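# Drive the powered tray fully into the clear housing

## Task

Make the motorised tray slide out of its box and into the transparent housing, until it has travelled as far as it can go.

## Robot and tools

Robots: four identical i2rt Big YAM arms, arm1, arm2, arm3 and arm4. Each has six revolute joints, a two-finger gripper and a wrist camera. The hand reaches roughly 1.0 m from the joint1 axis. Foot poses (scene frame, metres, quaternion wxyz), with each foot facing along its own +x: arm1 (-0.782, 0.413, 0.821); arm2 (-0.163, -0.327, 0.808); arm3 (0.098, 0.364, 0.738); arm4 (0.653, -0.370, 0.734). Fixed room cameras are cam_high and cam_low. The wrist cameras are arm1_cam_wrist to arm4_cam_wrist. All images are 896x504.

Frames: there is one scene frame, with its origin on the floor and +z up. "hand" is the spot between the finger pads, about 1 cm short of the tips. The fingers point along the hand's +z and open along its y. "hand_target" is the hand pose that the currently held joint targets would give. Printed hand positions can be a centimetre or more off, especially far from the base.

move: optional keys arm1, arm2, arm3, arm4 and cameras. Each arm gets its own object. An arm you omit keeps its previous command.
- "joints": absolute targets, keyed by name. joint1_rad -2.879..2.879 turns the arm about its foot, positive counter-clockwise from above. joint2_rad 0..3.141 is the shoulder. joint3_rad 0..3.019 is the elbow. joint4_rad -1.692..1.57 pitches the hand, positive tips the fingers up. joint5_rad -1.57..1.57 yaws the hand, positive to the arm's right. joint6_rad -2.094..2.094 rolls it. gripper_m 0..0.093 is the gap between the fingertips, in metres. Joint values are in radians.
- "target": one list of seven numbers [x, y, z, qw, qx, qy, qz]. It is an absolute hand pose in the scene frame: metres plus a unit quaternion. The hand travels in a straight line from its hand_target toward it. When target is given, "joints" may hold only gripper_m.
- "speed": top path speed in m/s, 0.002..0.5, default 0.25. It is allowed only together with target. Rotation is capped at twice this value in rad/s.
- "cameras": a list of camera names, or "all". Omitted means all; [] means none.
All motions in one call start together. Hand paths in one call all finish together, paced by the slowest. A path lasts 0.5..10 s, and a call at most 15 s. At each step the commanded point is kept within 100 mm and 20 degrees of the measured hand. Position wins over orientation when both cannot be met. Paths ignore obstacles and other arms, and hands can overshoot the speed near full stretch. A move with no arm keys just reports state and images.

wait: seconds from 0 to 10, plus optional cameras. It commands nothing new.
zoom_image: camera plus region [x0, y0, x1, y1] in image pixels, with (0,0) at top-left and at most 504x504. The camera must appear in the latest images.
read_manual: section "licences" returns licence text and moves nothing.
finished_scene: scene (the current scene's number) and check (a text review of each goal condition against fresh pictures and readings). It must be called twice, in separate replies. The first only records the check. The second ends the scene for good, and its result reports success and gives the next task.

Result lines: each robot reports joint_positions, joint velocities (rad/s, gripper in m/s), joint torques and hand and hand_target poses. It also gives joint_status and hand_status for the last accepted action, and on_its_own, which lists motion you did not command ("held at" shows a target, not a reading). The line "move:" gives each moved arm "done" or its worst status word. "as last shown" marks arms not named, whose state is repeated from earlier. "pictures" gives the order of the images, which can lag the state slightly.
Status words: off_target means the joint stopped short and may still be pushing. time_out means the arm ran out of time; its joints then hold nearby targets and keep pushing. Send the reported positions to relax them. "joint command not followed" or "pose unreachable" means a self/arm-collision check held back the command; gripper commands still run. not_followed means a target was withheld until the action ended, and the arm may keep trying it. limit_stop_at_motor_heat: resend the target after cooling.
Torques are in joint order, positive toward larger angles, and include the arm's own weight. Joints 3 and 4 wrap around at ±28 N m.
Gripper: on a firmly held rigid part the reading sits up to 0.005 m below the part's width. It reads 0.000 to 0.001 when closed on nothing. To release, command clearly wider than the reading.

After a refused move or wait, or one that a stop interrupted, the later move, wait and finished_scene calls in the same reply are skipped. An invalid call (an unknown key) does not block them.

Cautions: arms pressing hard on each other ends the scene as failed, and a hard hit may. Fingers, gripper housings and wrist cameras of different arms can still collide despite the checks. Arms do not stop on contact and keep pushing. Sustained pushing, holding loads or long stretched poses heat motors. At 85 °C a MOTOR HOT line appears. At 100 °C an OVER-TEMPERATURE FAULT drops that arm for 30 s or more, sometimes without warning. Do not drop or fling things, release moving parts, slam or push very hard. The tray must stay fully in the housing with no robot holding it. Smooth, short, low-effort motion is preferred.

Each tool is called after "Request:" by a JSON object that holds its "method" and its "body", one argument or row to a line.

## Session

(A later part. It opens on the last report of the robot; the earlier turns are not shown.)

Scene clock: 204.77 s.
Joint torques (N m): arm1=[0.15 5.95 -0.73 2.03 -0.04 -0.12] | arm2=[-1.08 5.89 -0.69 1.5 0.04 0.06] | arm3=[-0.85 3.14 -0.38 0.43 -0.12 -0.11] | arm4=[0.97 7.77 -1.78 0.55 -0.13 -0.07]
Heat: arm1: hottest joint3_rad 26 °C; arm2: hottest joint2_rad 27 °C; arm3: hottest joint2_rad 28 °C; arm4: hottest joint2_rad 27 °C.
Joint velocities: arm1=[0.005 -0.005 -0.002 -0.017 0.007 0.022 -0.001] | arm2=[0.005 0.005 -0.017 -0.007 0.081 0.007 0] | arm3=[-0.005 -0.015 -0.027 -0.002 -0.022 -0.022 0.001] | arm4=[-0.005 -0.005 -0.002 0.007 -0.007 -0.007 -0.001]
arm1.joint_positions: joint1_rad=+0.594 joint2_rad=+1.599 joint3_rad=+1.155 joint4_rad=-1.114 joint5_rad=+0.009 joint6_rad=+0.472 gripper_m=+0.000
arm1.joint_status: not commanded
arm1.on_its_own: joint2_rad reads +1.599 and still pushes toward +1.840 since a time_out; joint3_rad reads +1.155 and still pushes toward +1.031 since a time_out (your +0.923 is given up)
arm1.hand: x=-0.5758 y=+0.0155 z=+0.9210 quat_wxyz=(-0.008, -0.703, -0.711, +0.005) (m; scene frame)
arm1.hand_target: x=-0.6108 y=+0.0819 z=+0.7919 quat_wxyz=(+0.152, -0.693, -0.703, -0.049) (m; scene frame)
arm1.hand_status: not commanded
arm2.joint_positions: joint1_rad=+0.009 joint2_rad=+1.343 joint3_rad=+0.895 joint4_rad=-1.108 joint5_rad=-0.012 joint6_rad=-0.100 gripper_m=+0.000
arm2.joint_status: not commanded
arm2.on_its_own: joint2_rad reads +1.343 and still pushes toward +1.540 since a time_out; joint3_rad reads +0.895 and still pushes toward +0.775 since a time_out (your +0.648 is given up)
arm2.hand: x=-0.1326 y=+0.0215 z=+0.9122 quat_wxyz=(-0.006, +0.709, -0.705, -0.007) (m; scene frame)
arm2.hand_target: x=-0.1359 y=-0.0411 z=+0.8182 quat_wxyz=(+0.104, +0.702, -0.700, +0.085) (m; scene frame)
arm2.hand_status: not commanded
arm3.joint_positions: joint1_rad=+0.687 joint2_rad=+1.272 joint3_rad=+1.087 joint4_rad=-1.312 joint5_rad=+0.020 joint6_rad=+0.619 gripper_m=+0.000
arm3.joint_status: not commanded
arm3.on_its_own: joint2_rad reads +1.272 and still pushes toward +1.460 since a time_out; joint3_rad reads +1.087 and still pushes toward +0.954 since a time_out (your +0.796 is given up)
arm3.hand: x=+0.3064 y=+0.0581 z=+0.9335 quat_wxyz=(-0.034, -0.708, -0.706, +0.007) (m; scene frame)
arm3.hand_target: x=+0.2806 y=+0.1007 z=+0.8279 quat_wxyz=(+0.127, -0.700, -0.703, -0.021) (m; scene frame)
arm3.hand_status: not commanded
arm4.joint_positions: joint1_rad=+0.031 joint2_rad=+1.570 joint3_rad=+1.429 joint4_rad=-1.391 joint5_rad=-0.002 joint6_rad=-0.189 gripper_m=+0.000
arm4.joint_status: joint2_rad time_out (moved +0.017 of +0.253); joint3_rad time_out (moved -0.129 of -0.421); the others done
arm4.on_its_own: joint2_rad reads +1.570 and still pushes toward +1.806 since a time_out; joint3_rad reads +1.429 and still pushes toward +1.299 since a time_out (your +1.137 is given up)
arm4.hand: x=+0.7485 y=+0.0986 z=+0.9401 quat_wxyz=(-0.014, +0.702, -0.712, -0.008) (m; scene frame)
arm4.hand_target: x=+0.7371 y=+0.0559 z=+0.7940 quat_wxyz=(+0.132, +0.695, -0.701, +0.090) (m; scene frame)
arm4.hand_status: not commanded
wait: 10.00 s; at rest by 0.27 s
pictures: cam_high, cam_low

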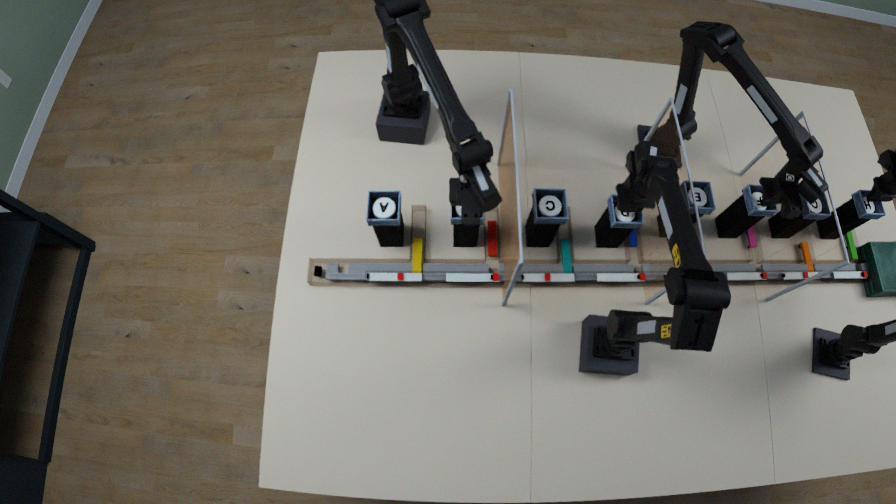

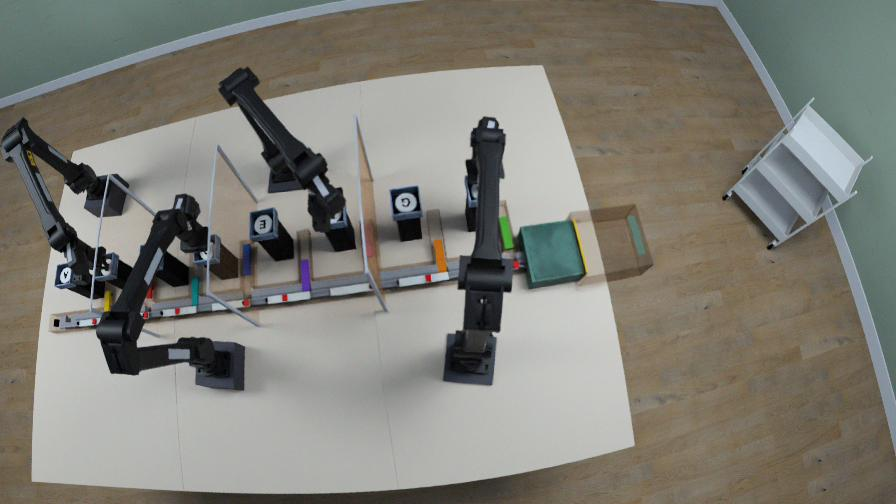

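Request:
{"method": "wait", "body": {
  "seconds": 10,
  "cameras": []
}}

Request:
{"method": "wait", "body": {
  "seconds": 10,
  "cameras": []
}}

Request:
{"method": "wait", "body": {
  "seconds": 10,
  "cameras": []
}}

Request:
{"method": "wait", "body": {
  "seconds": 10,
  "cameras": ["cam_high", "cam_low"]
}}

Request:
{"method": "zoom_image", "body": {
  "camera": "cam_high",
  "region": [740, 220, 880, 290]
}}

Request:
{"method": "zoom_image", "body": {
  "camera": "cam_high",
  "region": [400, 200, 500, 290]
}}

Request:
{"method": "zoom_image", "body": {
  "camera": "cam_low",
  "region": [130, 220, 340, 325]
}}

Scene clock: 215.53 s.
Joint torques (N m): arm1=[0.03 6.12 -0.77 2.07 -0.04 -0.12] | arm2=[-0.97 5.71 -0.75 1.5 0.05 0.06] | arm3=[-0.91 3.08 -0.39 0.43 -0.13 -0.11] | arm4=[0.97 7.82 -1.77 0.57 -0.13 -0.07]
Heat: arm1: hottest joint3_rad 26 °C; arm2: hottest joint2_rad 27 °C; arm3: hottest joint2_rad 28 °C; arm4: hottest joint2_rad 27 °C.
Joint velocities: arm1=[0.005 -0.005 0.002 -0.022 0.007 -0.007 -0.001] | arm2=[-0.005 -0.015 0.007 -0.012 -0.095 -0.051 0] | arm3=[-0.005 -0.005 -0.012 0.007 -0.007 -0.007 -0.001] | arm4=[-0.005 0.015 -0.017 -0.007 -0.095 0.007 -0.001]
arm1.joint_positions: joint1_rad=+0.594 joint2_rad=+1.599 joint3_rad=+1.155 joint4_rad=-1.114 joint5_rad=+0.009 joint6_rad=+0.472 gripper_m=+0.000
arm1.joint_status: not commanded
arm1.on_its_own: joint2_rad reads +1.599 and still pushes toward +1.840 since a time_out; joint3_rad reads +1.155 and still pushes toward +1.031 since a time_out (your +0.923 is given up)
arm1.hand: x=-0.5758 y=+0.0155 z=+0.9210 quat_wxyz=(-0.008, -0.703, -0.711, +0.005) (m; scene frame)
arm1.hand_target: x=-0.6108 y=+0.0819 z=+0.7919 quat_wxyz=(+0.152, -0.693, -0.703, -0.049) (m; scene frame)
arm1.hand_status: not commanded
arm2.joint_positions: joint1_rad=+0.009 joint2_rad=+1.343 joint3_rad=+0.895 joint4_rad=-1.108 joint5_rad=-0.012 joint6_rad=-0.100 gripper_m=+0.000
arm2.joint_status: not commanded
arm2.on_its_own: joint2_rad reads +1.343 and still pushes toward +1.540 since a time_out; joint3_rad reads +0.895 and still pushes toward +0.775 since a time_out (your +0.648 is given up)
arm2.hand: x=-0.1326 y=+0.0215 z=+0.9122 quat_wxyz=(-0.006, +0.709, -0.705, -0.007) (m; scene frame)
arm2.hand_target: x=-0.1359 y=-0.0411 z=+0.8182 quat_wxyz=(+0.104, +0.702, -0.700, +0.085) (m; scene frame)
arm2.hand_status: not commanded
arm3.joint_positions: joint1_rad=+0.687 joint2_rad=+1.272 joint3_rad=+1.087 joint4_rad=-1.312 joint5_rad=+0.020 joint6_rad=+0.619 gripper_m=+0.000
arm3.joint_status: not commanded
arm3.on_its_own: joint2_rad reads +1.272 and still pushes toward +1.460 since a time_out; joint3_rad reads +1.087 and still pushes toward +0.954 since a time_out (your +0.796 is given up)
arm3.hand: x=+0.3064 y=+0.0581 z=+0.9335 quat_wxyz=(-0.034, -0.708, -0.706, +0.007) (m; scene frame)
arm3.hand_target: x=+0.2806 y=+0.1007 z=+0.8279 quat_wxyz=(+0.127, -0.700, -0.703, -0.021) (m; scene frame)
arm3.hand_status: not commanded
arm4.joint_positions: joint1_rad=+0.031 joint2_rad=+1.570 joint3_rad=+1.429 joint4_rad=-1.391 joint5_rad=-0.002 joint6_rad=-0.189 gripper_m=+0.000
arm4.joint_status: joint2_rad time_out (moved +0.017 of +0.253); joint3_rad time_out (moved -0.129 of -0.421); the others done
arm4.on_its_own: joint2_rad reads +1.570 and still pushes toward +1.806 since a time_out; joint3_rad reads +1.429 and still pushes toward +1.299 since a time_out (your +1.137 is given up)
arm4.hand: x=+0.7485 y=+0.0986 z=+0.9401 quat_wxyz=(-0.014, +0.702, -0.712, -0.008) (m; scene frame)
arm4.hand_target: x=+0.7371 y=+0.0559 z=+0.7940 quat_wxyz=(+0.132, +0.695, -0.701, +0.090) (m; scene frame)
arm4.hand_status: not commanded
wait: 10.00 s; at rest from the start
pictures: none
No camera images: "cameras" was empty.

Scene clock: 225.53 s.
Joint torques (N m): arm1=[0.09 6.12 -0.75 2.07 -0.04 -0.11] | arm2=[-0.79 5.89 -0.77 1.73 0.07 0.07] | arm3=[-0.85 3.08 -0.4 0.44 -0.12 -0.11] | arm4=[1.03 7.82 -1.76 0.57 -0.13 -0.07]
Heat: arm1: hottest joint3_rad 26 °C; arm2: hottest joint2_rad 27 °C; arm3: hottest joint2_rad 28 °C; arm4: hottest joint2_rad 27 °C.
Joint velocities: arm1=[-0.015 0.005 -0.017 0.017 -0.051 0.022 0.001] | arm2=[-0.015 -0.005 -0.002 -0.002 0.022 -0.022 0.001] | arm3=[-0.015 -0.024 0.002 0.002 -0.095 0.007 0.001] | arm4=[0.005 0.005 0.007 0.002 -0.022 0.037 0]
arm1.joint_positions: joint1_rad=+0.594 joint2_rad=+1.599 joint3_rad=+1.155 joint4_rad=-1.114 joint5_rad=+0.009 joint6_rad=+0.472 gripper_m=+0.000
arm1.joint_status: not commanded
arm1.on_its_own: joint2_rad reads +1.599 and still pushes toward +1.840 since a time_out; joint3_rad reads +1.155 and still pushes toward +1.031 since a time_out (your +0.923 is given up)
arm1.hand: x=-0.5758 y=+0.0155 z=+0.9210 quat_wxyz=(-0.008, -0.703, -0.711, +0.005) (m; scene frame)
arm1.hand_target: x=-0.6108 y=+0.0819 z=+0.7919 quat_wxyz=(+0.152, -0.693, -0.703, -0.049) (m; scene frame)
arm1.hand_status: not commanded
arm2.joint_positions: joint1_rad=+0.009 joint2_rad=+1.343 joint3_rad=+0.895 joint4_rad=-1.108 joint5_rad=-0.012 joint6_rad=-0.100 gripper_m=+0.000
arm2.joint_status: not commanded
arm2.on_its_own: joint2_rad reads +1.343 and still pushes toward +1.540 since a time_out; joint3_rad reads +0.895 and still pushes toward +0.775 since a time_out (your +0.648 is given up)
arm2.hand: x=-0.1326 y=+0.0215 z=+0.9122 quat_wxyz=(-0.006, +0.709, -0.705, -0.007) (m; scene frame)
arm2.hand_target: x=-0.1359 y=-0.0411 z=+0.8182 quat_wxyz=(+0.104, +0.702, -0.700, +0.085) (m; scene frame)
arm2.hand_status: not commanded
arm3.joint_positions: joint1_rad=+0.687 joint2_rad=+1.272 joint3_rad=+1.087 joint4_rad=-1.312 joint5_rad=+0.020 joint6_rad=+0.619 gripper_m=+0.000
arm3.joint_status: not commanded
arm3.on_its_own: joint2_rad reads +1.272 and still pushes toward +1.460 since a time_out; joint3_rad reads +1.087 and still pushes toward +0.954 since a time_out (your +0.796 is given up)
arm3.hand: x=+0.3064 y=+0.0581 z=+0.9335 quat_wxyz=(-0.034, -0.708, -0.706, +0.007) (m; scene frame)
arm3.hand_target: x=+0.2806 y=+0.1007 z=+0.8279 quat_wxyz=(+0.127, -0.700, -0.703, -0.021) (m; scene frame)
arm3.hand_status: not commanded
arm4.joint_positions: joint1_rad=+0.031 joint2_rad=+1.570 joint3_rad=+1.429 joint4_rad=-1.391 joint5_rad=-0.002 joint6_rad=-0.189 gripper_m=+0.000
arm4.joint_status: joint2_rad time_out (moved +0.017 of +0.253); joint3_rad time_out (moved -0.129 of -0.421); the others done
arm4.on_its_own: joint2_rad reads +1.570 and still pushes toward +1.806 since a time_out; joint3_rad reads +1.429 and still pushes toward +1.299 since a time_out (your +1.137 is given up)
arm4.hand: x=+0.7485 y=+0.0986 z=+0.9401 quat_wxyz=(-0.014, +0.702, -0.712, -0.008) (m; scene frame)
arm4.hand_target: x=+0.7371 y=+0.0559 z=+0.7940 quat_wxyz=(+0.132, +0.695, -0.701, +0.090) (m; scene frame)
arm4.hand_status: not commanded
wait: 10.00 s; at rest by 0.27 s
pictures: none
No camera images: "cameras" was empty.

Scene clock: 235.53 s.
Joint torques (N m): arm1=[0.21 6.07 -0.72 2.04 -0.04 -0.13] | arm2=[-0.79 6.24 -0.68 1.58 0.06 0.06] | arm3=[-0.97 3.14 -0.36 0.42 -0.12 -0.11] | arm4=[1.03 7.82 -1.77 0.55 -0.14 -0.06]
Heat: arm1: hottest joint3_rad 26 °C; arm2: hottest joint2_rad 27 °C; arm3: hottest joint2_rad 28 °C; arm4: hottest joint2_rad 27 °C.
Joint velocities: arm1=[-0.005 0.005 0.002 -0.002 -0.022 -0.066 0] | arm2=[0.005 -0.015 -0.007 0.012 -0.007 -0.022 -0.001] | arm3=[-0.005 -0.015 -0.007 -0.007 -0.007 -0.037 0] | arm4=[-0.015 0.015 -0.012 -0.017 0.022 0.037 0.001]
arm1.joint_positions: joint1_rad=+0.594 joint2_rad=+1.599 joint3_rad=+1.155 joint4_rad=-1.114 joint5_rad=+0.009 joint6_rad=+0.472 gripper_m=+0.000
arm1.joint_status: not commanded
arm1.on_its_own: joint2_rad reads +1.599 and still pushes toward +1.840 since a time_out; joint3_rad reads +1.155 and still pushes toward +1.031 since a time_out (your +0.923 is given up)
arm1.hand: x=-0.5758 y=+0.0155 z=+0.9210 quat_wxyz=(-0.008, -0.703, -0.711, +0.005) (m; scene frame)
arm1.hand_target: x=-0.6108 y=+0.0819 z=+0.7919 quat_wxyz=(+0.152, -0.693, -0.703, -0.049) (m; scene frame)
arm1.hand_status: not commanded
arm2.joint_positions: joint1_rad=+0.009 joint2_rad=+1.343 joint3_rad=+0.895 joint4_rad=-1.108 joint5_rad=-0.012 joint6_rad=-0.100 gripper_m=+0.000
arm2.joint_status: not commanded
arm2.on_its_own: joint2_rad reads +1.343 and still pushes toward +1.540 since a time_out; joint3_rad reads +0.895 and still pushes toward +0.775 since a time_out (your +0.648 is given up)
arm2.hand: x=-0.1326 y=+0.0215 z=+0.9122 quat_wxyz=(-0.006, +0.709, -0.705, -0.007) (m; scene frame)
arm2.hand_target: x=-0.1359 y=-0.0411 z=+0.8182 quat_wxyz=(+0.104, +0.702, -0.700, +0.085) (m; scene frame)
arm2.hand_status: not commanded
arm3.joint_positions: joint1_rad=+0.687 joint2_rad=+1.272 joint3_rad=+1.087 joint4_rad=-1.312 joint5_rad=+0.020 joint6_rad=+0.619 gripper_m=+0.000
arm3.joint_status: not commanded
arm3.on_its_own: joint2_rad reads +1.272 and still pushes toward +1.460 since a time_out; joint3_rad reads +1.087 and still pushes toward +0.954 since a time_out (your +0.796 is given up)
arm3.hand: x=+0.3064 y=+0.0581 z=+0.9335 quat_wxyz=(-0.034, -0.708, -0.706, +0.007) (m; scene frame)
arm3.hand_target: x=+0.2806 y=+0.1007 z=+0.8279 quat_wxyz=(+0.127, -0.700, -0.703, -0.021) (m; scene frame)
arm3.hand_status: not commanded
arm4.joint_positions: joint1_rad=+0.031 joint2_rad=+1.570 joint3_rad=+1.429 joint4_rad=-1.391 joint5_rad=-0.002 joint6_rad=-0.189 gripper_m=+0.000
arm4.joint_status: joint2_rad time_out (moved +0.017 of +0.253); joint3_rad time_out (moved -0.129 of -0.421); the others done
arm4.on_its_own: joint2_rad reads +1.570 and still pushes toward +1.806 since a time_out; joint3_rad reads +1.429 and still pushes toward +1.299 since a time_out (your +1.137 is given up)
arm4.hand: x=+0.7485 y=+0.0986 z=+0.9401 quat_wxyz=(-0.014, +0.702, -0.712, -0.008) (m; scene frame)
arm4.hand_target: x=+0.7371 y=+0.0559 z=+0.7940 quat_wxyz=(+0.132, +0.695, -0.701, +0.090) (m; scene frame)
arm4.hand_status: not commanded
wait: 10.00 s; at rest by 0.27 s
pictures: none
No camera images: "cameras" was empty.

Scene clock: 245.53 s.
Joint torques (N m): arm1=[0.26 6.07 -0.79 2.06 -0.03 -0.12] | arm2=[-0.85 5.83 -0.69 1.61 0.03 0.06] | arm3=[-0.91 3.02 -0.38 0.43 -0.12 -0.12] | arm4=[0.97 7.82 -1.76 0.57 -0.13 -0.06]
Heat: arm1: hottest joint6_rad 26 °C; arm2: hottest joint2_rad 27 °C; arm3: hottest joint2_rad 28 °C; arm4: hottest joint2_rad 27 °C.
Joint velocities: arm1=[-0.005 -0.005 -0.007 0.002 -0.037 -0.007 0] | arm2=[-0.005 -0.015 0.007 0.017 -0.037 -0.037 0.001] | arm3=[-0.015 -0.015 -0.012 0.007 -0.066 -0.037 0] | arm4=[-0.005 -0.015 -0.007 -0.002 0.066 -0.007 0]
arm1.joint_positions: joint1_rad=+0.594 joint2_rad=+1.599 joint3_rad=+1.155 joint4_rad=-1.114 joint5_rad=+0.009 joint6_rad=+0.472 gripper_m=+0.000
arm1.joint_status: not commanded
arm1.on_its_own: joint2_rad reads +1.599 and still pushes toward +1.840 since a time_out; joint3_rad reads +1.155 and still pushes toward +1.031 since a time_out (your +0.923 is given up)
arm1.hand: x=-0.5758 y=+0.0155 z=+0.9210 quat_wxyz=(-0.008, -0.703, -0.711, +0.005) (m; scene frame)
arm1.hand_target: x=-0.6108 y=+0.0819 z=+0.7919 quat_wxyz=(+0.152, -0.693, -0.703, -0.049) (m; scene frame)
arm1.hand_status: not commanded
arm2.joint_positions: joint1_rad=+0.009 joint2_rad=+1.343 joint3_rad=+0.895 joint4_rad=-1.108 joint5_rad=-0.012 joint6_rad=-0.100 gripper_m=+0.000
arm2.joint_status: not commanded
arm2.on_its_own: joint2_rad reads +1.343 and still pushes toward +1.540 since a time_out; joint3_rad reads +0.895 and still pushes toward +0.775 since a time_out (your +0.648 is given up)
arm2.hand: x=-0.1326 y=+0.0215 z=+0.9122 quat_wxyz=(-0.006, +0.709, -0.705, -0.007) (m; scene frame)
arm2.hand_target: x=-0.1359 y=-0.0411 z=+0.8182 quat_wxyz=(+0.104, +0.702, -0.700, +0.085) (m; scene frame)
arm2.hand_status: not commanded
arm3.joint_positions: joint1_rad=+0.687 joint2_rad=+1.272 joint3_rad=+1.087 joint4_rad=-1.312 joint5_rad=+0.020 joint6_rad=+0.619 gripper_m=+0.000
arm3.joint_status: not commanded
arm3.on_its_own: joint2_rad reads +1.272 and still pushes toward +1.460 since a time_out; joint3_rad reads +1.087 and still pushes toward +0.954 since a time_out (your +0.796 is given up)
arm3.hand: x=+0.3064 y=+0.0581 z=+0.9335 quat_wxyz=(-0.034, -0.708, -0.706, +0.007) (m; scene frame)
arm3.hand_target: x=+0.2806 y=+0.1007 z=+0.8279 quat_wxyz=(+0.127, -0.700, -0.703, -0.021) (m; scene frame)
arm3.hand_status: not commanded
arm4.joint_positions: joint1_rad=+0.031 joint2_rad=+1.570 joint3_rad=+1.429 joint4_rad=-1.391 joint5_rad=-0.002 joint6_rad=-0.189 gripper_m=+0.000
arm4.joint_status: joint2_rad time_out (moved +0.017 of +0.253); joint3_rad time_out (moved -0.129 of -0.421); the others done
arm4.on_its_own: joint2_rad reads +1.570 and still pushes toward +1.806 since a time_out; joint3_rad reads +1.429 and still pushes toward +1.299 since a time_out (your +1.137 is given up)
arm4.hand: x=+0.7485 y=+0.0986 z=+0.9401 quat_wxyz=(-0.014, +0.702, -0.712, -0.008) (m; scene frame)
arm4.hand_target: x=+0.7371 y=+0.0559 z=+0.7940 quat_wxyz=(+0.132, +0.695, -0.701, +0.090) (m; scene frame)
arm4.hand_status: not commanded
wait: 10.00 s; at rest by 0.27 s
pictures: cam_high, cam_low

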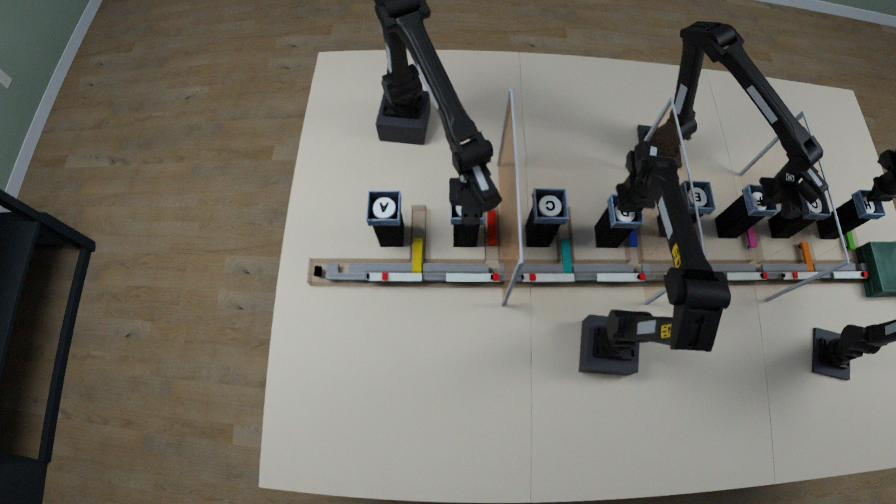

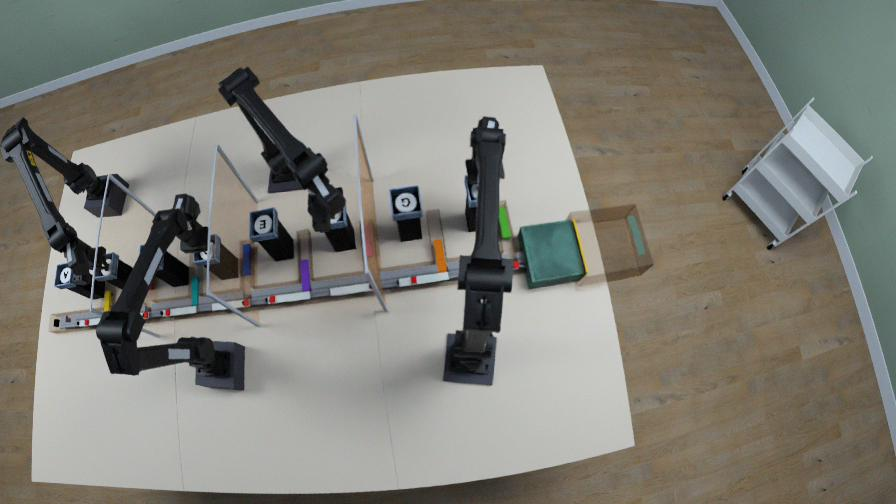

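Scaled by 3.600 from the camera's 896x504 image, which has a finer 1280x720 frame.

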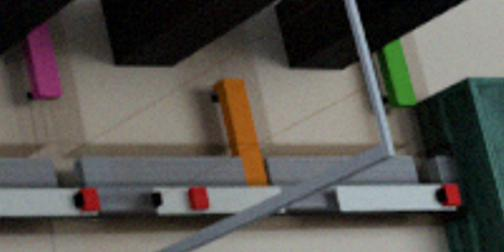

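Scaled by 5.040 from the camera's 896x504 image, which has a finer 1280x720 frame.

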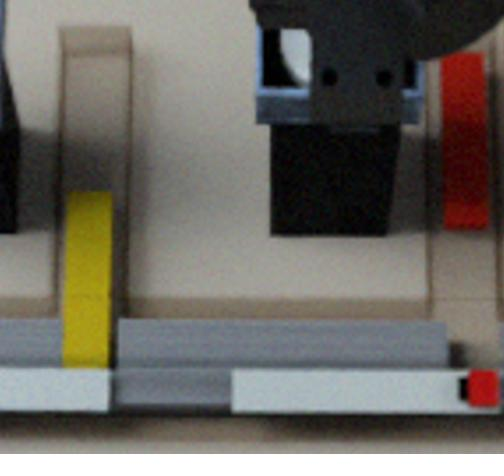

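Scaled by 2.400 from the camera's 896x504 image, which has a finer 1280x720 frame.

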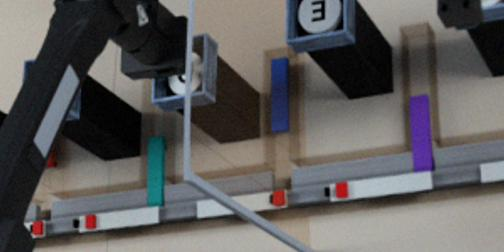

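Request:
{"method": "move", "body": {
  "arm1": {"joints": {"joint1_rad": 0.59, "joint2_rad": 1.528, "joint3_rad": 1.345, "joint4_rad": -1.381, "joint6_rad": 0.468}},
  "arm2": {"joints": {"joint1_rad": 0.004, "joint2_rad": 1.257, "joint3_rad": 1.065, "joint4_rad": -1.372, "joint6_rad": -0.104}},
  "arm3": {"joints": {"joint1_rad": 0.691, "joint2_rad": 1.25, "joint3_rad": 1.28, "joint4_rad": -1.59, "joint6_rad": 0.622}},
  "arm4": {"joints": {"joint1_rad": 0.036, "joint2_rad": 1.56, "joint3_rad": 1.645, "joint4_rad": -1.655, "joint6_rad": -0.19}},
  "cameras": []
}}

Scene clock: 249.43 s.
Joint torques (N m): arm1=[-0.03 -10.99 11.17 0.51 -0.03 -0.12] | arm2=[-1.03 -10.7 12.78 -0.35 0.02 0.06] | arm3=[-1.03 -12.22 14.95 0.05 -0.11 -0.11] | arm4=[0.85 -15.79 15.61 -0.61 -0.13 -0.07]
Heat: arm1: hottest joint3_rad 26 °C; arm2: hottest joint2_rad 27 °C; arm3: hottest joint2_rad 28 °C; arm4: hottest joint2_rad 27 °C.
move: arm1 done; arm2 done; arm3 done; arm4 done
Joint velocities: arm1=[-0.015 0.005 -0.017 -0.002 0.022 -0.022 -0.001] | arm2=[-0.015 -0.005 -0.002 0.027 -0.037 -0.007 -0.001] | arm3=[-0.005 -0.005 0.007 -0.027 0.022 0.007 0] | arm4=[-0.015 -0.005 0.007 -0.007 0.022 -0.007 0]
arm1.joint_positions: joint1_rad=+0.594 joint2_rad=+1.529 joint3_rad=+1.301 joint4_rad=-1.374 joint5_rad=+0.008 joint6_rad=+0.472 gripper_m=+0.000
arm1.joint_status: all done
arm1.hand: x=-0.5810 y=+0.0249 z=+1.0036 quat_wxyz=(+0.012, -0.703, -0.711, -0.002) (m; scene frame)
arm1.hand_target: x=-0.5763 y=+0.0133 z=+1.0202 quat_wxyz=(-0.006, -0.703, -0.711, +0.002) (m; scene frame)
arm1.hand_status: not commanded
arm2.joint_positions: joint1_rad=+0.009 joint2_rad=+1.258 joint3_rad=+1.032 joint4_rad=-1.360 joint5_rad=-0.012 joint6_rad=-0.100 gripper_m=+0.000
arm2.joint_status: all done
arm2.hand: x=-0.1345 y=+0.0095 z=+0.9891 quat_wxyz=(+0.006, +0.709, -0.705, +0.002) (m; scene frame)
arm2.hand_target: x=-0.1317 y=+0.0169 z=+1.0016 quat_wxyz=(-0.004, +0.709, -0.705, -0.003) (m; scene frame)
arm2.hand_status: not commanded
arm3.joint_positions: joint1_rad=+0.687 joint2_rad=+1.253 joint3_rad=+1.239 joint4_rad=-1.580 joint5_rad=+0.020 joint6_rad=+0.619 gripper_m=+0.000
arm3.joint_status: all done
arm3.hand: x=+0.2914 y=+0.0775 z=+0.9971 quat_wxyz=(+0.014, -0.707, -0.707, -0.001) (m; scene frame)
arm3.hand_target: x=+0.2968 y=+0.0727 z=+1.0135 quat_wxyz=(-0.003, -0.707, -0.707, +0.001) (m; scene frame)
arm3.hand_status: not commanded
arm4.joint_positions: joint1_rad=+0.031 joint2_rad=+1.587 joint3_rad=+1.580 joint4_rad=-1.645 joint5_rad=-0.002 joint6_rad=-0.189 gripper_m=+0.000
arm4.joint_status: all done
arm4.hand: x=+0.7445 y=+0.0802 z=+0.9908 quat_wxyz=(+0.036, +0.701, -0.712, +0.026) (m; scene frame)
arm4.hand_target: x=+0.7436 y=+0.0895 z=+1.0268 quat_wxyz=(+0.002, +0.704, -0.710, +0.002) (m; scene frame)
arm4.hand_status: not commanded
pictures: none
No camera images: "cameras" was empty.

Request:
{"method": "move", "body": {
  "arm1": {"joints": {"joint1_rad": 0.085, "joint2_rad": 1.408, "joint3_rad": 1.175, "joint4_rad": -1.332, "joint6_rad": -0.024}},
  "arm2": {"joints": {"joint1_rad": 0.586, "joint2_rad": 1.36, "joint3_rad": 1.19, "joint4_rad": -1.39, "joint6_rad": 0.478}},
  "arm3": {"joints": {"joint1_rad": 0.035, "joint2_rad": 1.095, "joint3_rad": 1.155, "joint4_rad": -1.62, "joint6_rad": -0.032}},
  "arm4": {"joints": {"joint1_rad": 0.5217, "joint2_rad": 1.54, "joint3_rad": 1.66, "joint4_rad": -1.66, "joint6_rad": 0.2927}},
  "cameras": ["arm4_cam_wrist", "cam_high"]
}}

Scene clock: 251.83 s.
Joint torques (N m): arm1=[0.09 -9.58 8.02 1.21 -0.01 -0.19] | arm2=[0.5 -10.11 13.45 -0.39 0.09 0.19] | arm3=[-2.55 -9.05 11 0.17 -0.11 -0.27] | arm4=[0.21 -16.15 15.69 -0.54 -0.04 0.09]
Heat: arm1: hottest joint3_rad 26 °C; arm2: hottest joint2_rad 27 °C; arm3: hottest joint2_rad 28 °C; arm4: hottest joint2_rad 27 °C.
move: arm1 done; arm2 done; arm3 done; arm4 done
Joint velocities: arm1=[-0.005 -0.015 -0.022 -0.002 0.022 0.037 0] | arm2=[0.005 -0.015 0.007 -0.007 -0.022 0.081 -0.001] | arm3=[0.005 -0.024 -0.002 -0.012 0.007 -0.051 0] | arm4=[-0.015 -0.015 -0.002 -0.007 -0.022 -0.022 0]
arm1.joint_positions: joint1_rad=+0.088 joint2_rad=+1.413 joint3_rad=+1.178 joint4_rad=-1.340 joint5_rad=+0.007 joint6_rad=-0.014 gripper_m=+0.000
arm1.joint_status: all done
arm1.hand: x=-0.7936 y=+0.0140 z=+1.0029 quat_wxyz=(+0.000, -0.710, -0.704, +0.000) (m; scene frame)
arm1.hand_target: x=-0.7944 y=+0.0134 z=+1.0038 quat_wxyz=(-0.004, -0.708, -0.707, +0.003) (m; scene frame)
arm1.hand_status: not commanded
arm2.joint_positions: joint1_rad=+0.574 joint2_rad=+1.337 joint3_rad=+1.150 joint4_rad=-1.380 joint5_rad=-0.012 joint6_rad=+0.469 gripper_m=+0.000
arm2.joint_status: all done
arm2.hand: x=-0.3371 y=+0.0071 z=+1.0043 quat_wxyz=(+0.001, +0.708, -0.706, -0.001) (m; scene frame)
arm2.hand_target: x=-0.3462 y=+0.0154 z=+1.0112 quat_wxyz=(-0.001, +0.709, -0.705, -0.004) (m; scene frame)
arm2.hand_status: not commanded
arm3.joint_positions: joint1_rad=+0.048 joint2_rad=+1.093 joint3_rad=+1.160 joint4_rad=-1.612 joint5_rad=+0.018 joint6_rad=-0.021 gripper_m=+0.000
arm3.joint_status: all done
arm3.hand: x=+0.0852 y=+0.0647 z=+1.0121 quat_wxyz=(-0.002, -0.707, -0.707, +0.007) (m; scene frame)
arm3.hand_target: x=+0.0816 y=+0.0677 z=+1.0095 quat_wxyz=(+0.004, -0.708, -0.707, +0.001) (m; scene frame)
arm3.hand_status: not commanded
arm4.joint_positions: joint1_rad=+0.527 joint2_rad=+1.572 joint3_rad=+1.594 joint4_rad=-1.650 joint5_rad=-0.004 joint6_rad=+0.280 gripper_m=+0.000
arm4.joint_status: all done
arm4.hand: x=+0.5197 y=+0.0704 z=+1.0017 quat_wxyz=(+0.017, +0.711, -0.702, +0.028) (m; scene frame)
arm4.hand_target: x=+0.5199 y=+0.0778 z=+1.0407 quat_wxyz=(-0.004, +0.705, -0.709, -0.010) (m; scene frame)
arm4.hand_status: not commanded
pictures: arm4_cam_wrist, cam_high
camera_calibration:
arm4_cam_wrist: T_world_to_cam=[[0.999531, 0.0166276, 0.0257055, -0.547878], [-0.00377102, -0.766386, 0.642369, -0.583128], [0.0303814, -0.642165, -0.765964, 0.921203], [0, 0, 0, 1]] pos_world=[0.517435, 0.153773, 1.09428]

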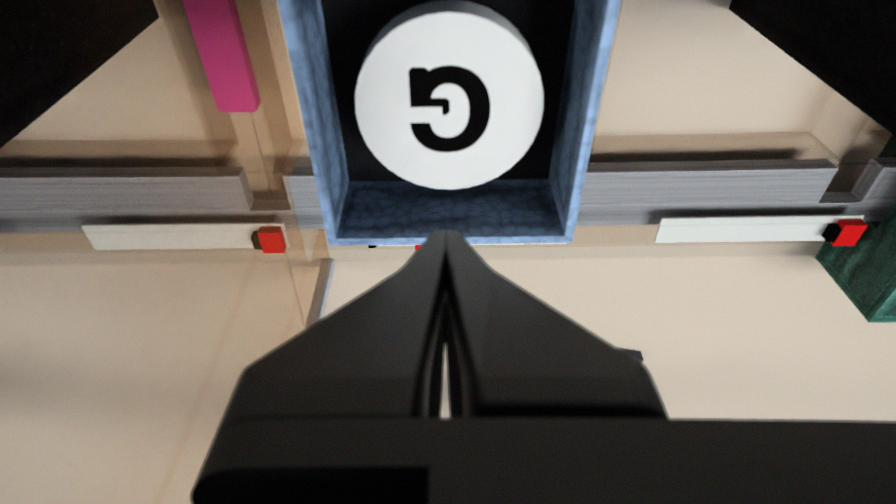

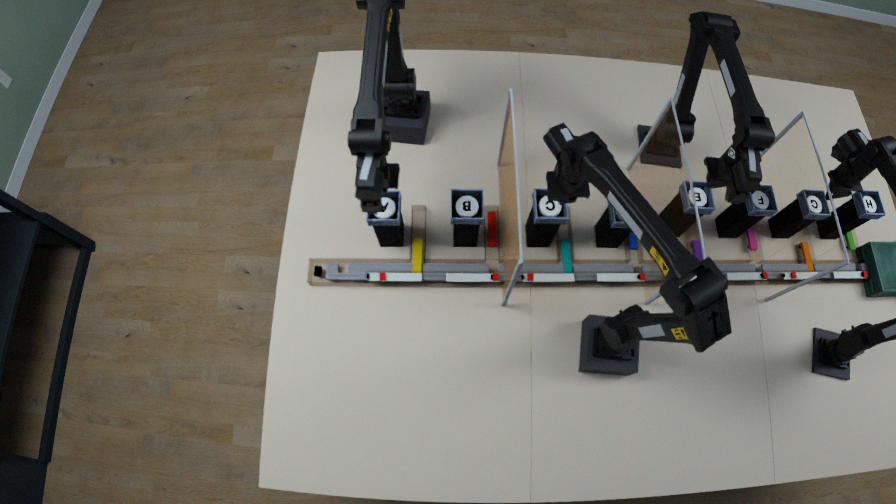

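Request:
{"method": "move", "body": {
  "arm1": {"joints": {"joint1_rad": 0.085, "joint2_rad": 1.432, "joint3_rad": 1.126, "joint4_rad": -1.265, "joint6_rad": -0.024}},
  "arm2": {"joints": {"joint1_rad": 0.592, "joint2_rad": 1.394, "joint3_rad": 1.146, "joint4_rad": -1.335, "joint6_rad": 0.484}},
  "arm3": {"joints": {"joint1_rad": 0.03, "joint2_rad": 1.092, "joint3_rad": 1.085, "joint4_rad": -1.531, "joint6_rad": -0.036}},
  "arm4": {"joints": {"joint1_rad": 0.5217, "joint2_rad": 1.562, "joint3_rad": 1.502, "joint4_rad": -1.51, "joint6_rad": 0.2927}},
  "cameras": []
}}

Request:
{"method": "move", "body": {
  "arm1": {"joints": {"joint1_rad": 0.085, "joint2_rad": 1.707, "joint3_rad": 0.743, "joint4_rad": -1.031, "joint6_rad": -0.024}},
  "arm2": {"joints": {"joint1_rad": 0.586, "joint2_rad": 1.635, "joint3_rad": 0.764, "joint4_rad": -1.131, "joint6_rad": 0.478}},
  "arm3": {"joints": {"joint1_rad": 0.035, "joint2_rad": 1.27, "joint3_rad": 0.667, "joint4_rad": -1.357, "joint6_rad": -0.032}},
  "arm4": {"joints": {"joint1_rad": 0.5217, "joint2_rad": 1.809, "joint3_rad": 1.082, "joint4_rad": -1.323, "joint6_rad": 0.2927}},
  "cameras": ["cam_high", "cam_low", "arm2_cam_wrist", "arm4_cam_wrist"]
}}

Request:
{"method": "zoom_image", "body": {
  "camera": "cam_high",
  "region": [740, 220, 880, 290]
}}

Request:
{"method": "zoom_image", "body": {
  "camera": "cam_high",
  "region": [400, 200, 500, 290]
}}

Request:
{"method": "zoom_image", "body": {
  "camera": "cam_low",
  "region": [130, 220, 340, 325]
}}

Scene clock: 253.37 s.
Joint torques (N m): arm1=[0.26 -8.12 8.03 1.28 0 -0.16] | arm2=[0.67 -10.64 9.69 0.72 0.05 0.19] | arm3=[-2.55 -9.29 11.23 1.02 -0.11 -0.22] | arm4=[0.21 -14.27 9.66 0.31 -0.04 0.08]
Heat: arm1: hottest joint3_rad 26 °C; arm2: hottest joint2_rad 27 °C; arm3: hottest joint2_rad 28 °C; arm4: hottest joint2_rad 27 °C.
move: arm1 done; arm2 done; arm3 done; arm4 done
Joint velocities: arm1=[0.015 0.005 -0.002 0.022 -0.022 -0.022 0] | arm2=[-0.005 -0.015 -0.017 -0.007 0.022 0.051 0] | arm3=[-0.015 -0.005 -0.007 -0.007 -0.066 0.007 -0.001] | arm4=[-0.015 -0.015 -0.002 0.002 -0.081 -0.051 0]
arm1.joint_positions: joint1_rad=+0.088 joint2_rad=+1.419 joint3_rad=+1.127 joint4_rad=-1.274 joint5_rad=+0.007 joint6_rad=-0.015 gripper_m=+0.000
arm1.joint_status: all done
arm1.hand: x=-0.7934 y=+0.0150 z=+0.9817 quat_wxyz=(-0.003, -0.710, -0.704, +0.003) (m; scene frame)
arm1.hand_target: x=-0.7943 y=+0.0128 z=+0.9766 quat_wxyz=(-0.002, -0.708, -0.707, +0.001) (m; scene frame)
arm1.hand_status: not commanded
arm2.joint_positions: joint1_rad=+0.576 joint2_rad=+1.370 joint3_rad=+1.150 joint4_rad=-1.347 joint5_rad=-0.012 joint6_rad=+0.475 gripper_m=+0.000
arm2.joint_status: all done
arm2.hand: x=-0.3421 y=+0.0157 z=+0.9927 quat_wxyz=(+0.001, +0.706, -0.708, -0.001) (m; scene frame)
arm2.hand_target: x=-0.3485 y=+0.0156 z=+0.9822 quat_wxyz=(+0.002, +0.709, -0.705, +0.007) (m; scene frame)
arm2.hand_status: not commanded
arm3.joint_positions: joint1_rad=+0.043 joint2_rad=+1.093 joint3_rad=+1.087 joint4_rad=-1.542 joint5_rad=+0.018 joint6_rad=-0.025 gripper_m=+0.000
arm3.joint_status: all done
arm3.hand: x=+0.0840 y=+0.0650 z=+0.9844 quat_wxyz=(+0.000, -0.707, -0.707, +0.006) (m; scene frame)
arm3.hand_target: x=+0.0803 y=+0.0631 z=+0.9836 quat_wxyz=(-0.004, -0.708, -0.706, +0.009) (m; scene frame)
arm3.hand_status: not commanded
arm4.joint_positions: joint1_rad=+0.527 joint2_rad=+1.572 joint3_rad=+1.504 joint4_rad=-1.521 joint5_rad=-0.004 joint6_rad=+0.280 gripper_m=+0.000
arm4.joint_status: all done
arm4.hand: x=+0.5173 y=+0.0783 z=+0.9669 quat_wxyz=(+0.008, +0.711, -0.703, +0.011) (m; scene frame)
arm4.hand_target: x=+0.5192 y=+0.0801 z=+0.9705 quat_wxyz=(+0.003, +0.705, -0.709, +0.003) (m; scene frame)
arm4.hand_status: not commanded
pictures: none
No camera images: "cameras" was empty.

Scene clock: 256.17 s.
Joint torques (N m): arm1=[0.26 6.71 -1.17 1.83 -0.02 -0.17] | arm2=[0.26 5.89 -0.88 1.16 0.11 0.13] | arm3=[-2.08 4.13 -0.03 1.16 -0.12 -0.18] | arm4=[0.21 8.29 -1.74 0.75 -0.03 0.06]
Heat: arm1: hottest joint3_rad 26 °C; arm2: hottest joint2_rad 27 °C; arm3: hottest joint2_rad 28 °C; arm4: hottest joint2_rad 27 °C.
move: arm1 time_out; arm2 time_out; arm3 time_out; arm4 time_out
Joint velocities: arm1=[-0.005 -0.015 0.012 0.002 0.037 -0.007 0] | arm2=[-0.015 -0.005 0.002 -0.002 -0.037 0.022 0] | arm3=[0.005 -0.005 0.007 0.017 -0.007 -0.022 0] | arm4=[-0.005 -0.005 -0.002 0.007 0.037 -0.037 -0.001]
arm1.joint_positions: joint1_rad=+0.088 joint2_rad=+1.484 joint3_rad=+0.996 joint4_rad=-1.050 joint5_rad=+0.007 joint6_rad=-0.015 gripper_m=+0.000
arm1.joint_status: joint2_rad time_out (moved +0.064 of +0.288); joint3_rad time_out (moved -0.131 of -0.384); the others done
arm1.on_its_own: joint2_rad reads +1.484 and still pushes toward +1.707 since a time_out; joint3_rad reads +0.996 and still pushes toward +0.868 since a time_out (your +0.743 is given up)
arm1.hand: x=-0.7930 y=+0.0114 z=+0.9114 quat_wxyz=(-0.013, -0.710, -0.704, +0.013) (m; scene frame)
arm1.hand_target: x=-0.7911 y=+0.0898 z=+0.7996 quat_wxyz=(+0.101, -0.699, -0.700, -0.107) (m; scene frame)
arm1.hand_status: not commanded
arm2.joint_positions: joint1_rad=+0.576 joint2_rad=+1.416 joint3_rad=+1.034 joint4_rad=-1.151 joint5_rad=-0.012 joint6_rad=+0.476 gripper_m=+0.000
arm2.joint_status: joint2_rad time_out (moved +0.046 of +0.265); joint3_rad time_out (moved -0.116 of -0.386); the others done
arm2.on_its_own: joint2_rad reads +1.416 and still pushes toward +1.635 since a time_out; joint3_rad reads +1.034 and still pushes toward +0.908 since a time_out (your +0.764 is given up)
arm2.hand: x=-0.3452 y=+0.0228 z=+0.9340 quat_wxyz=(-0.004, +0.706, -0.708, -0.017) (m; scene frame)
arm2.hand_target: x=-0.3173 y=-0.0358 z=+0.8212 quat_wxyz=(+0.043, +0.701, -0.699, +0.137) (m; scene frame)
arm2.hand_status: not commanded
arm3.joint_positions: joint1_rad=+0.043 joint2_rad=+1.104 joint3_rad=+0.968 joint4_rad=-1.367 joint5_rad=+0.019 joint6_rad=-0.025 gripper_m=+0.000
arm3.joint_status: joint2_rad time_out (moved +0.012 of +0.177); joint3_rad time_out (moved -0.120 of -0.420); the others done
arm3.on_its_own: joint2_rad reads +1.104 and still pushes toward +1.270 since a time_out; joint3_rad reads +0.968 and still pushes toward +0.837 since a time_out (your +0.667 is given up)
arm3.hand: x=+0.0842 y=+0.0543 z=+0.9360 quat_wxyz=(-0.015, -0.707, -0.706, +0.022) (m; scene frame)
arm3.hand_target: x=+0.0842 y=+0.0948 z=+0.8468 quat_wxyz=(+0.082, -0.702, -0.703, -0.082) (m; scene frame)
arm3.hand_status: not commanded
arm4.joint_positions: joint1_rad=+0.527 joint2_rad=+1.568 joint3_rad=+1.378 joint4_rad=-1.342 joint5_rad=-0.004 joint6_rad=+0.281 gripper_m=+0.000
arm4.joint_status: joint2_rad time_out (moved -0.004 of +0.237); joint3_rad time_out (moved -0.126 of -0.422); the others done
arm4.on_its_own: joint2_rad reads +1.568 and still pushes toward +1.809 since a time_out; joint3_rad reads +1.378 and still pushes toward +1.249 since a time_out (your +1.082 is given up)
arm4.hand: x=+0.5156 y=+0.0841 z=+0.9209 quat_wxyz=(-0.005, +0.711, -0.703, -0.013) (m; scene frame)
arm4.hand_target: x=+0.5320 y=+0.0375 z=+0.7755 quat_wxyz=(+0.077, +0.696, -0.700, +0.140) (m; scene frame)
arm4.hand_status: not commanded
pictures: arm2_cam_wrist, arm4_cam_wrist, cam_high, cam_low
camera_calibration:
arm2_cam_wrist: T_world_to_cam=[[0.999972, 0.00498719, -0.00554694, 0.348342], [0.00725304, -0.823735, 0.566928, -0.504102], [-0.00174183, -0.566953, -0.823748, 0.90933], [0, 0, 0, 1]] pos_world=[-0.343092, 0.0985633, 1.03678]
arm4_cam_wrist: T_world_to_cam=[[0.999902, 0.014005, -0.000385655, -0.5179], [0.0117299, -0.821776, 0.56969, -0.45713], [0.0076616, -0.569639, -0.82186, 0.925311], [0, 0, 0, 1]] pos_world=[0.516122, 0.158687, 1.0207]

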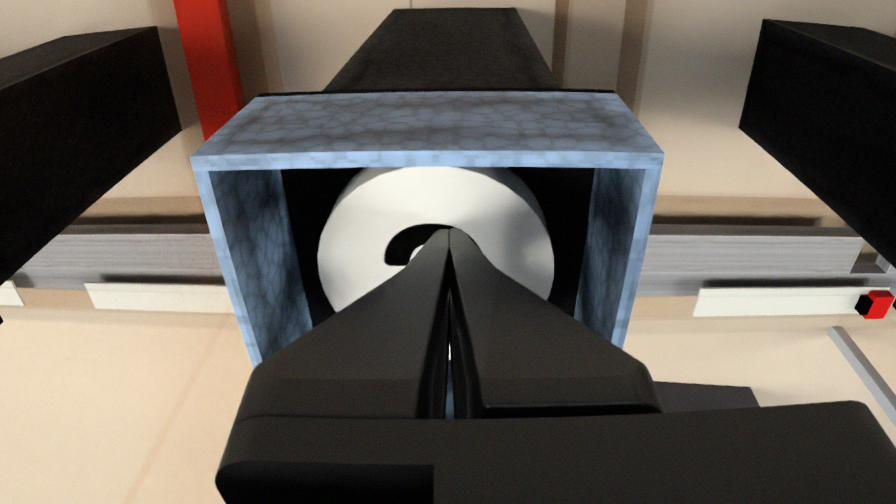

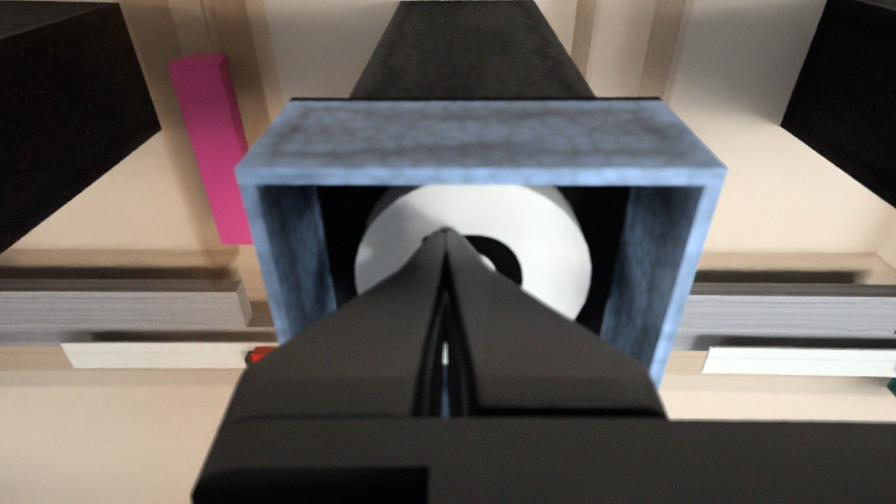

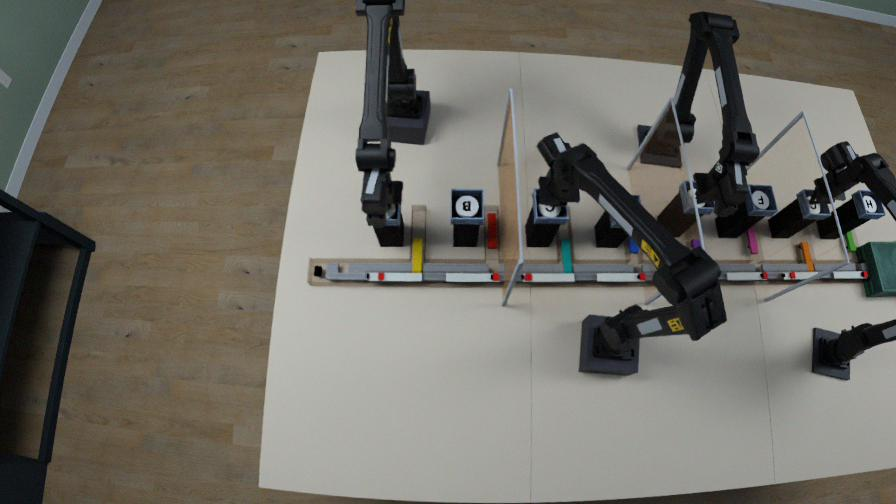

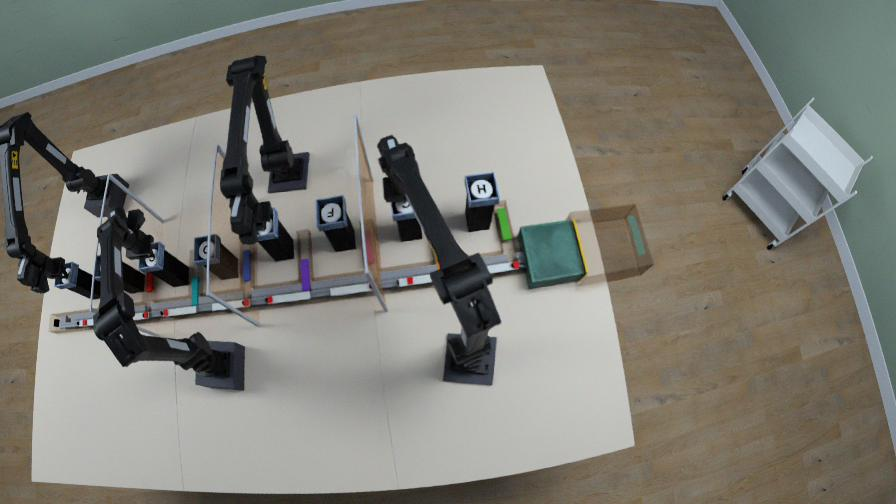

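Scaled by 3.600 from the camera's 896x504 image, which has a finer 1280x720 frame.

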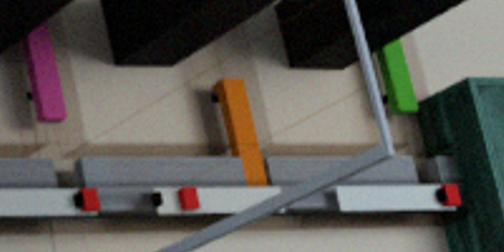

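Scaled by 5.040 from the camera's 896x504 image, which has a finer 1280x720 frame.

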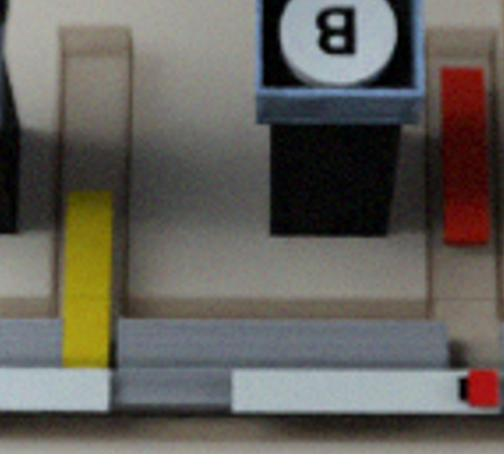

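Scaled by 2.400 from the camera's 896x504 image, which has a finer 1280x720 frame.

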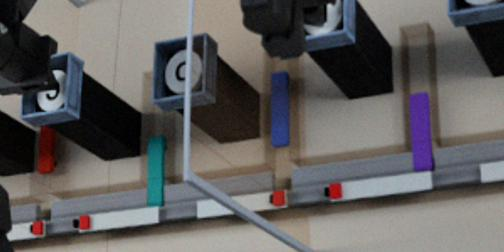

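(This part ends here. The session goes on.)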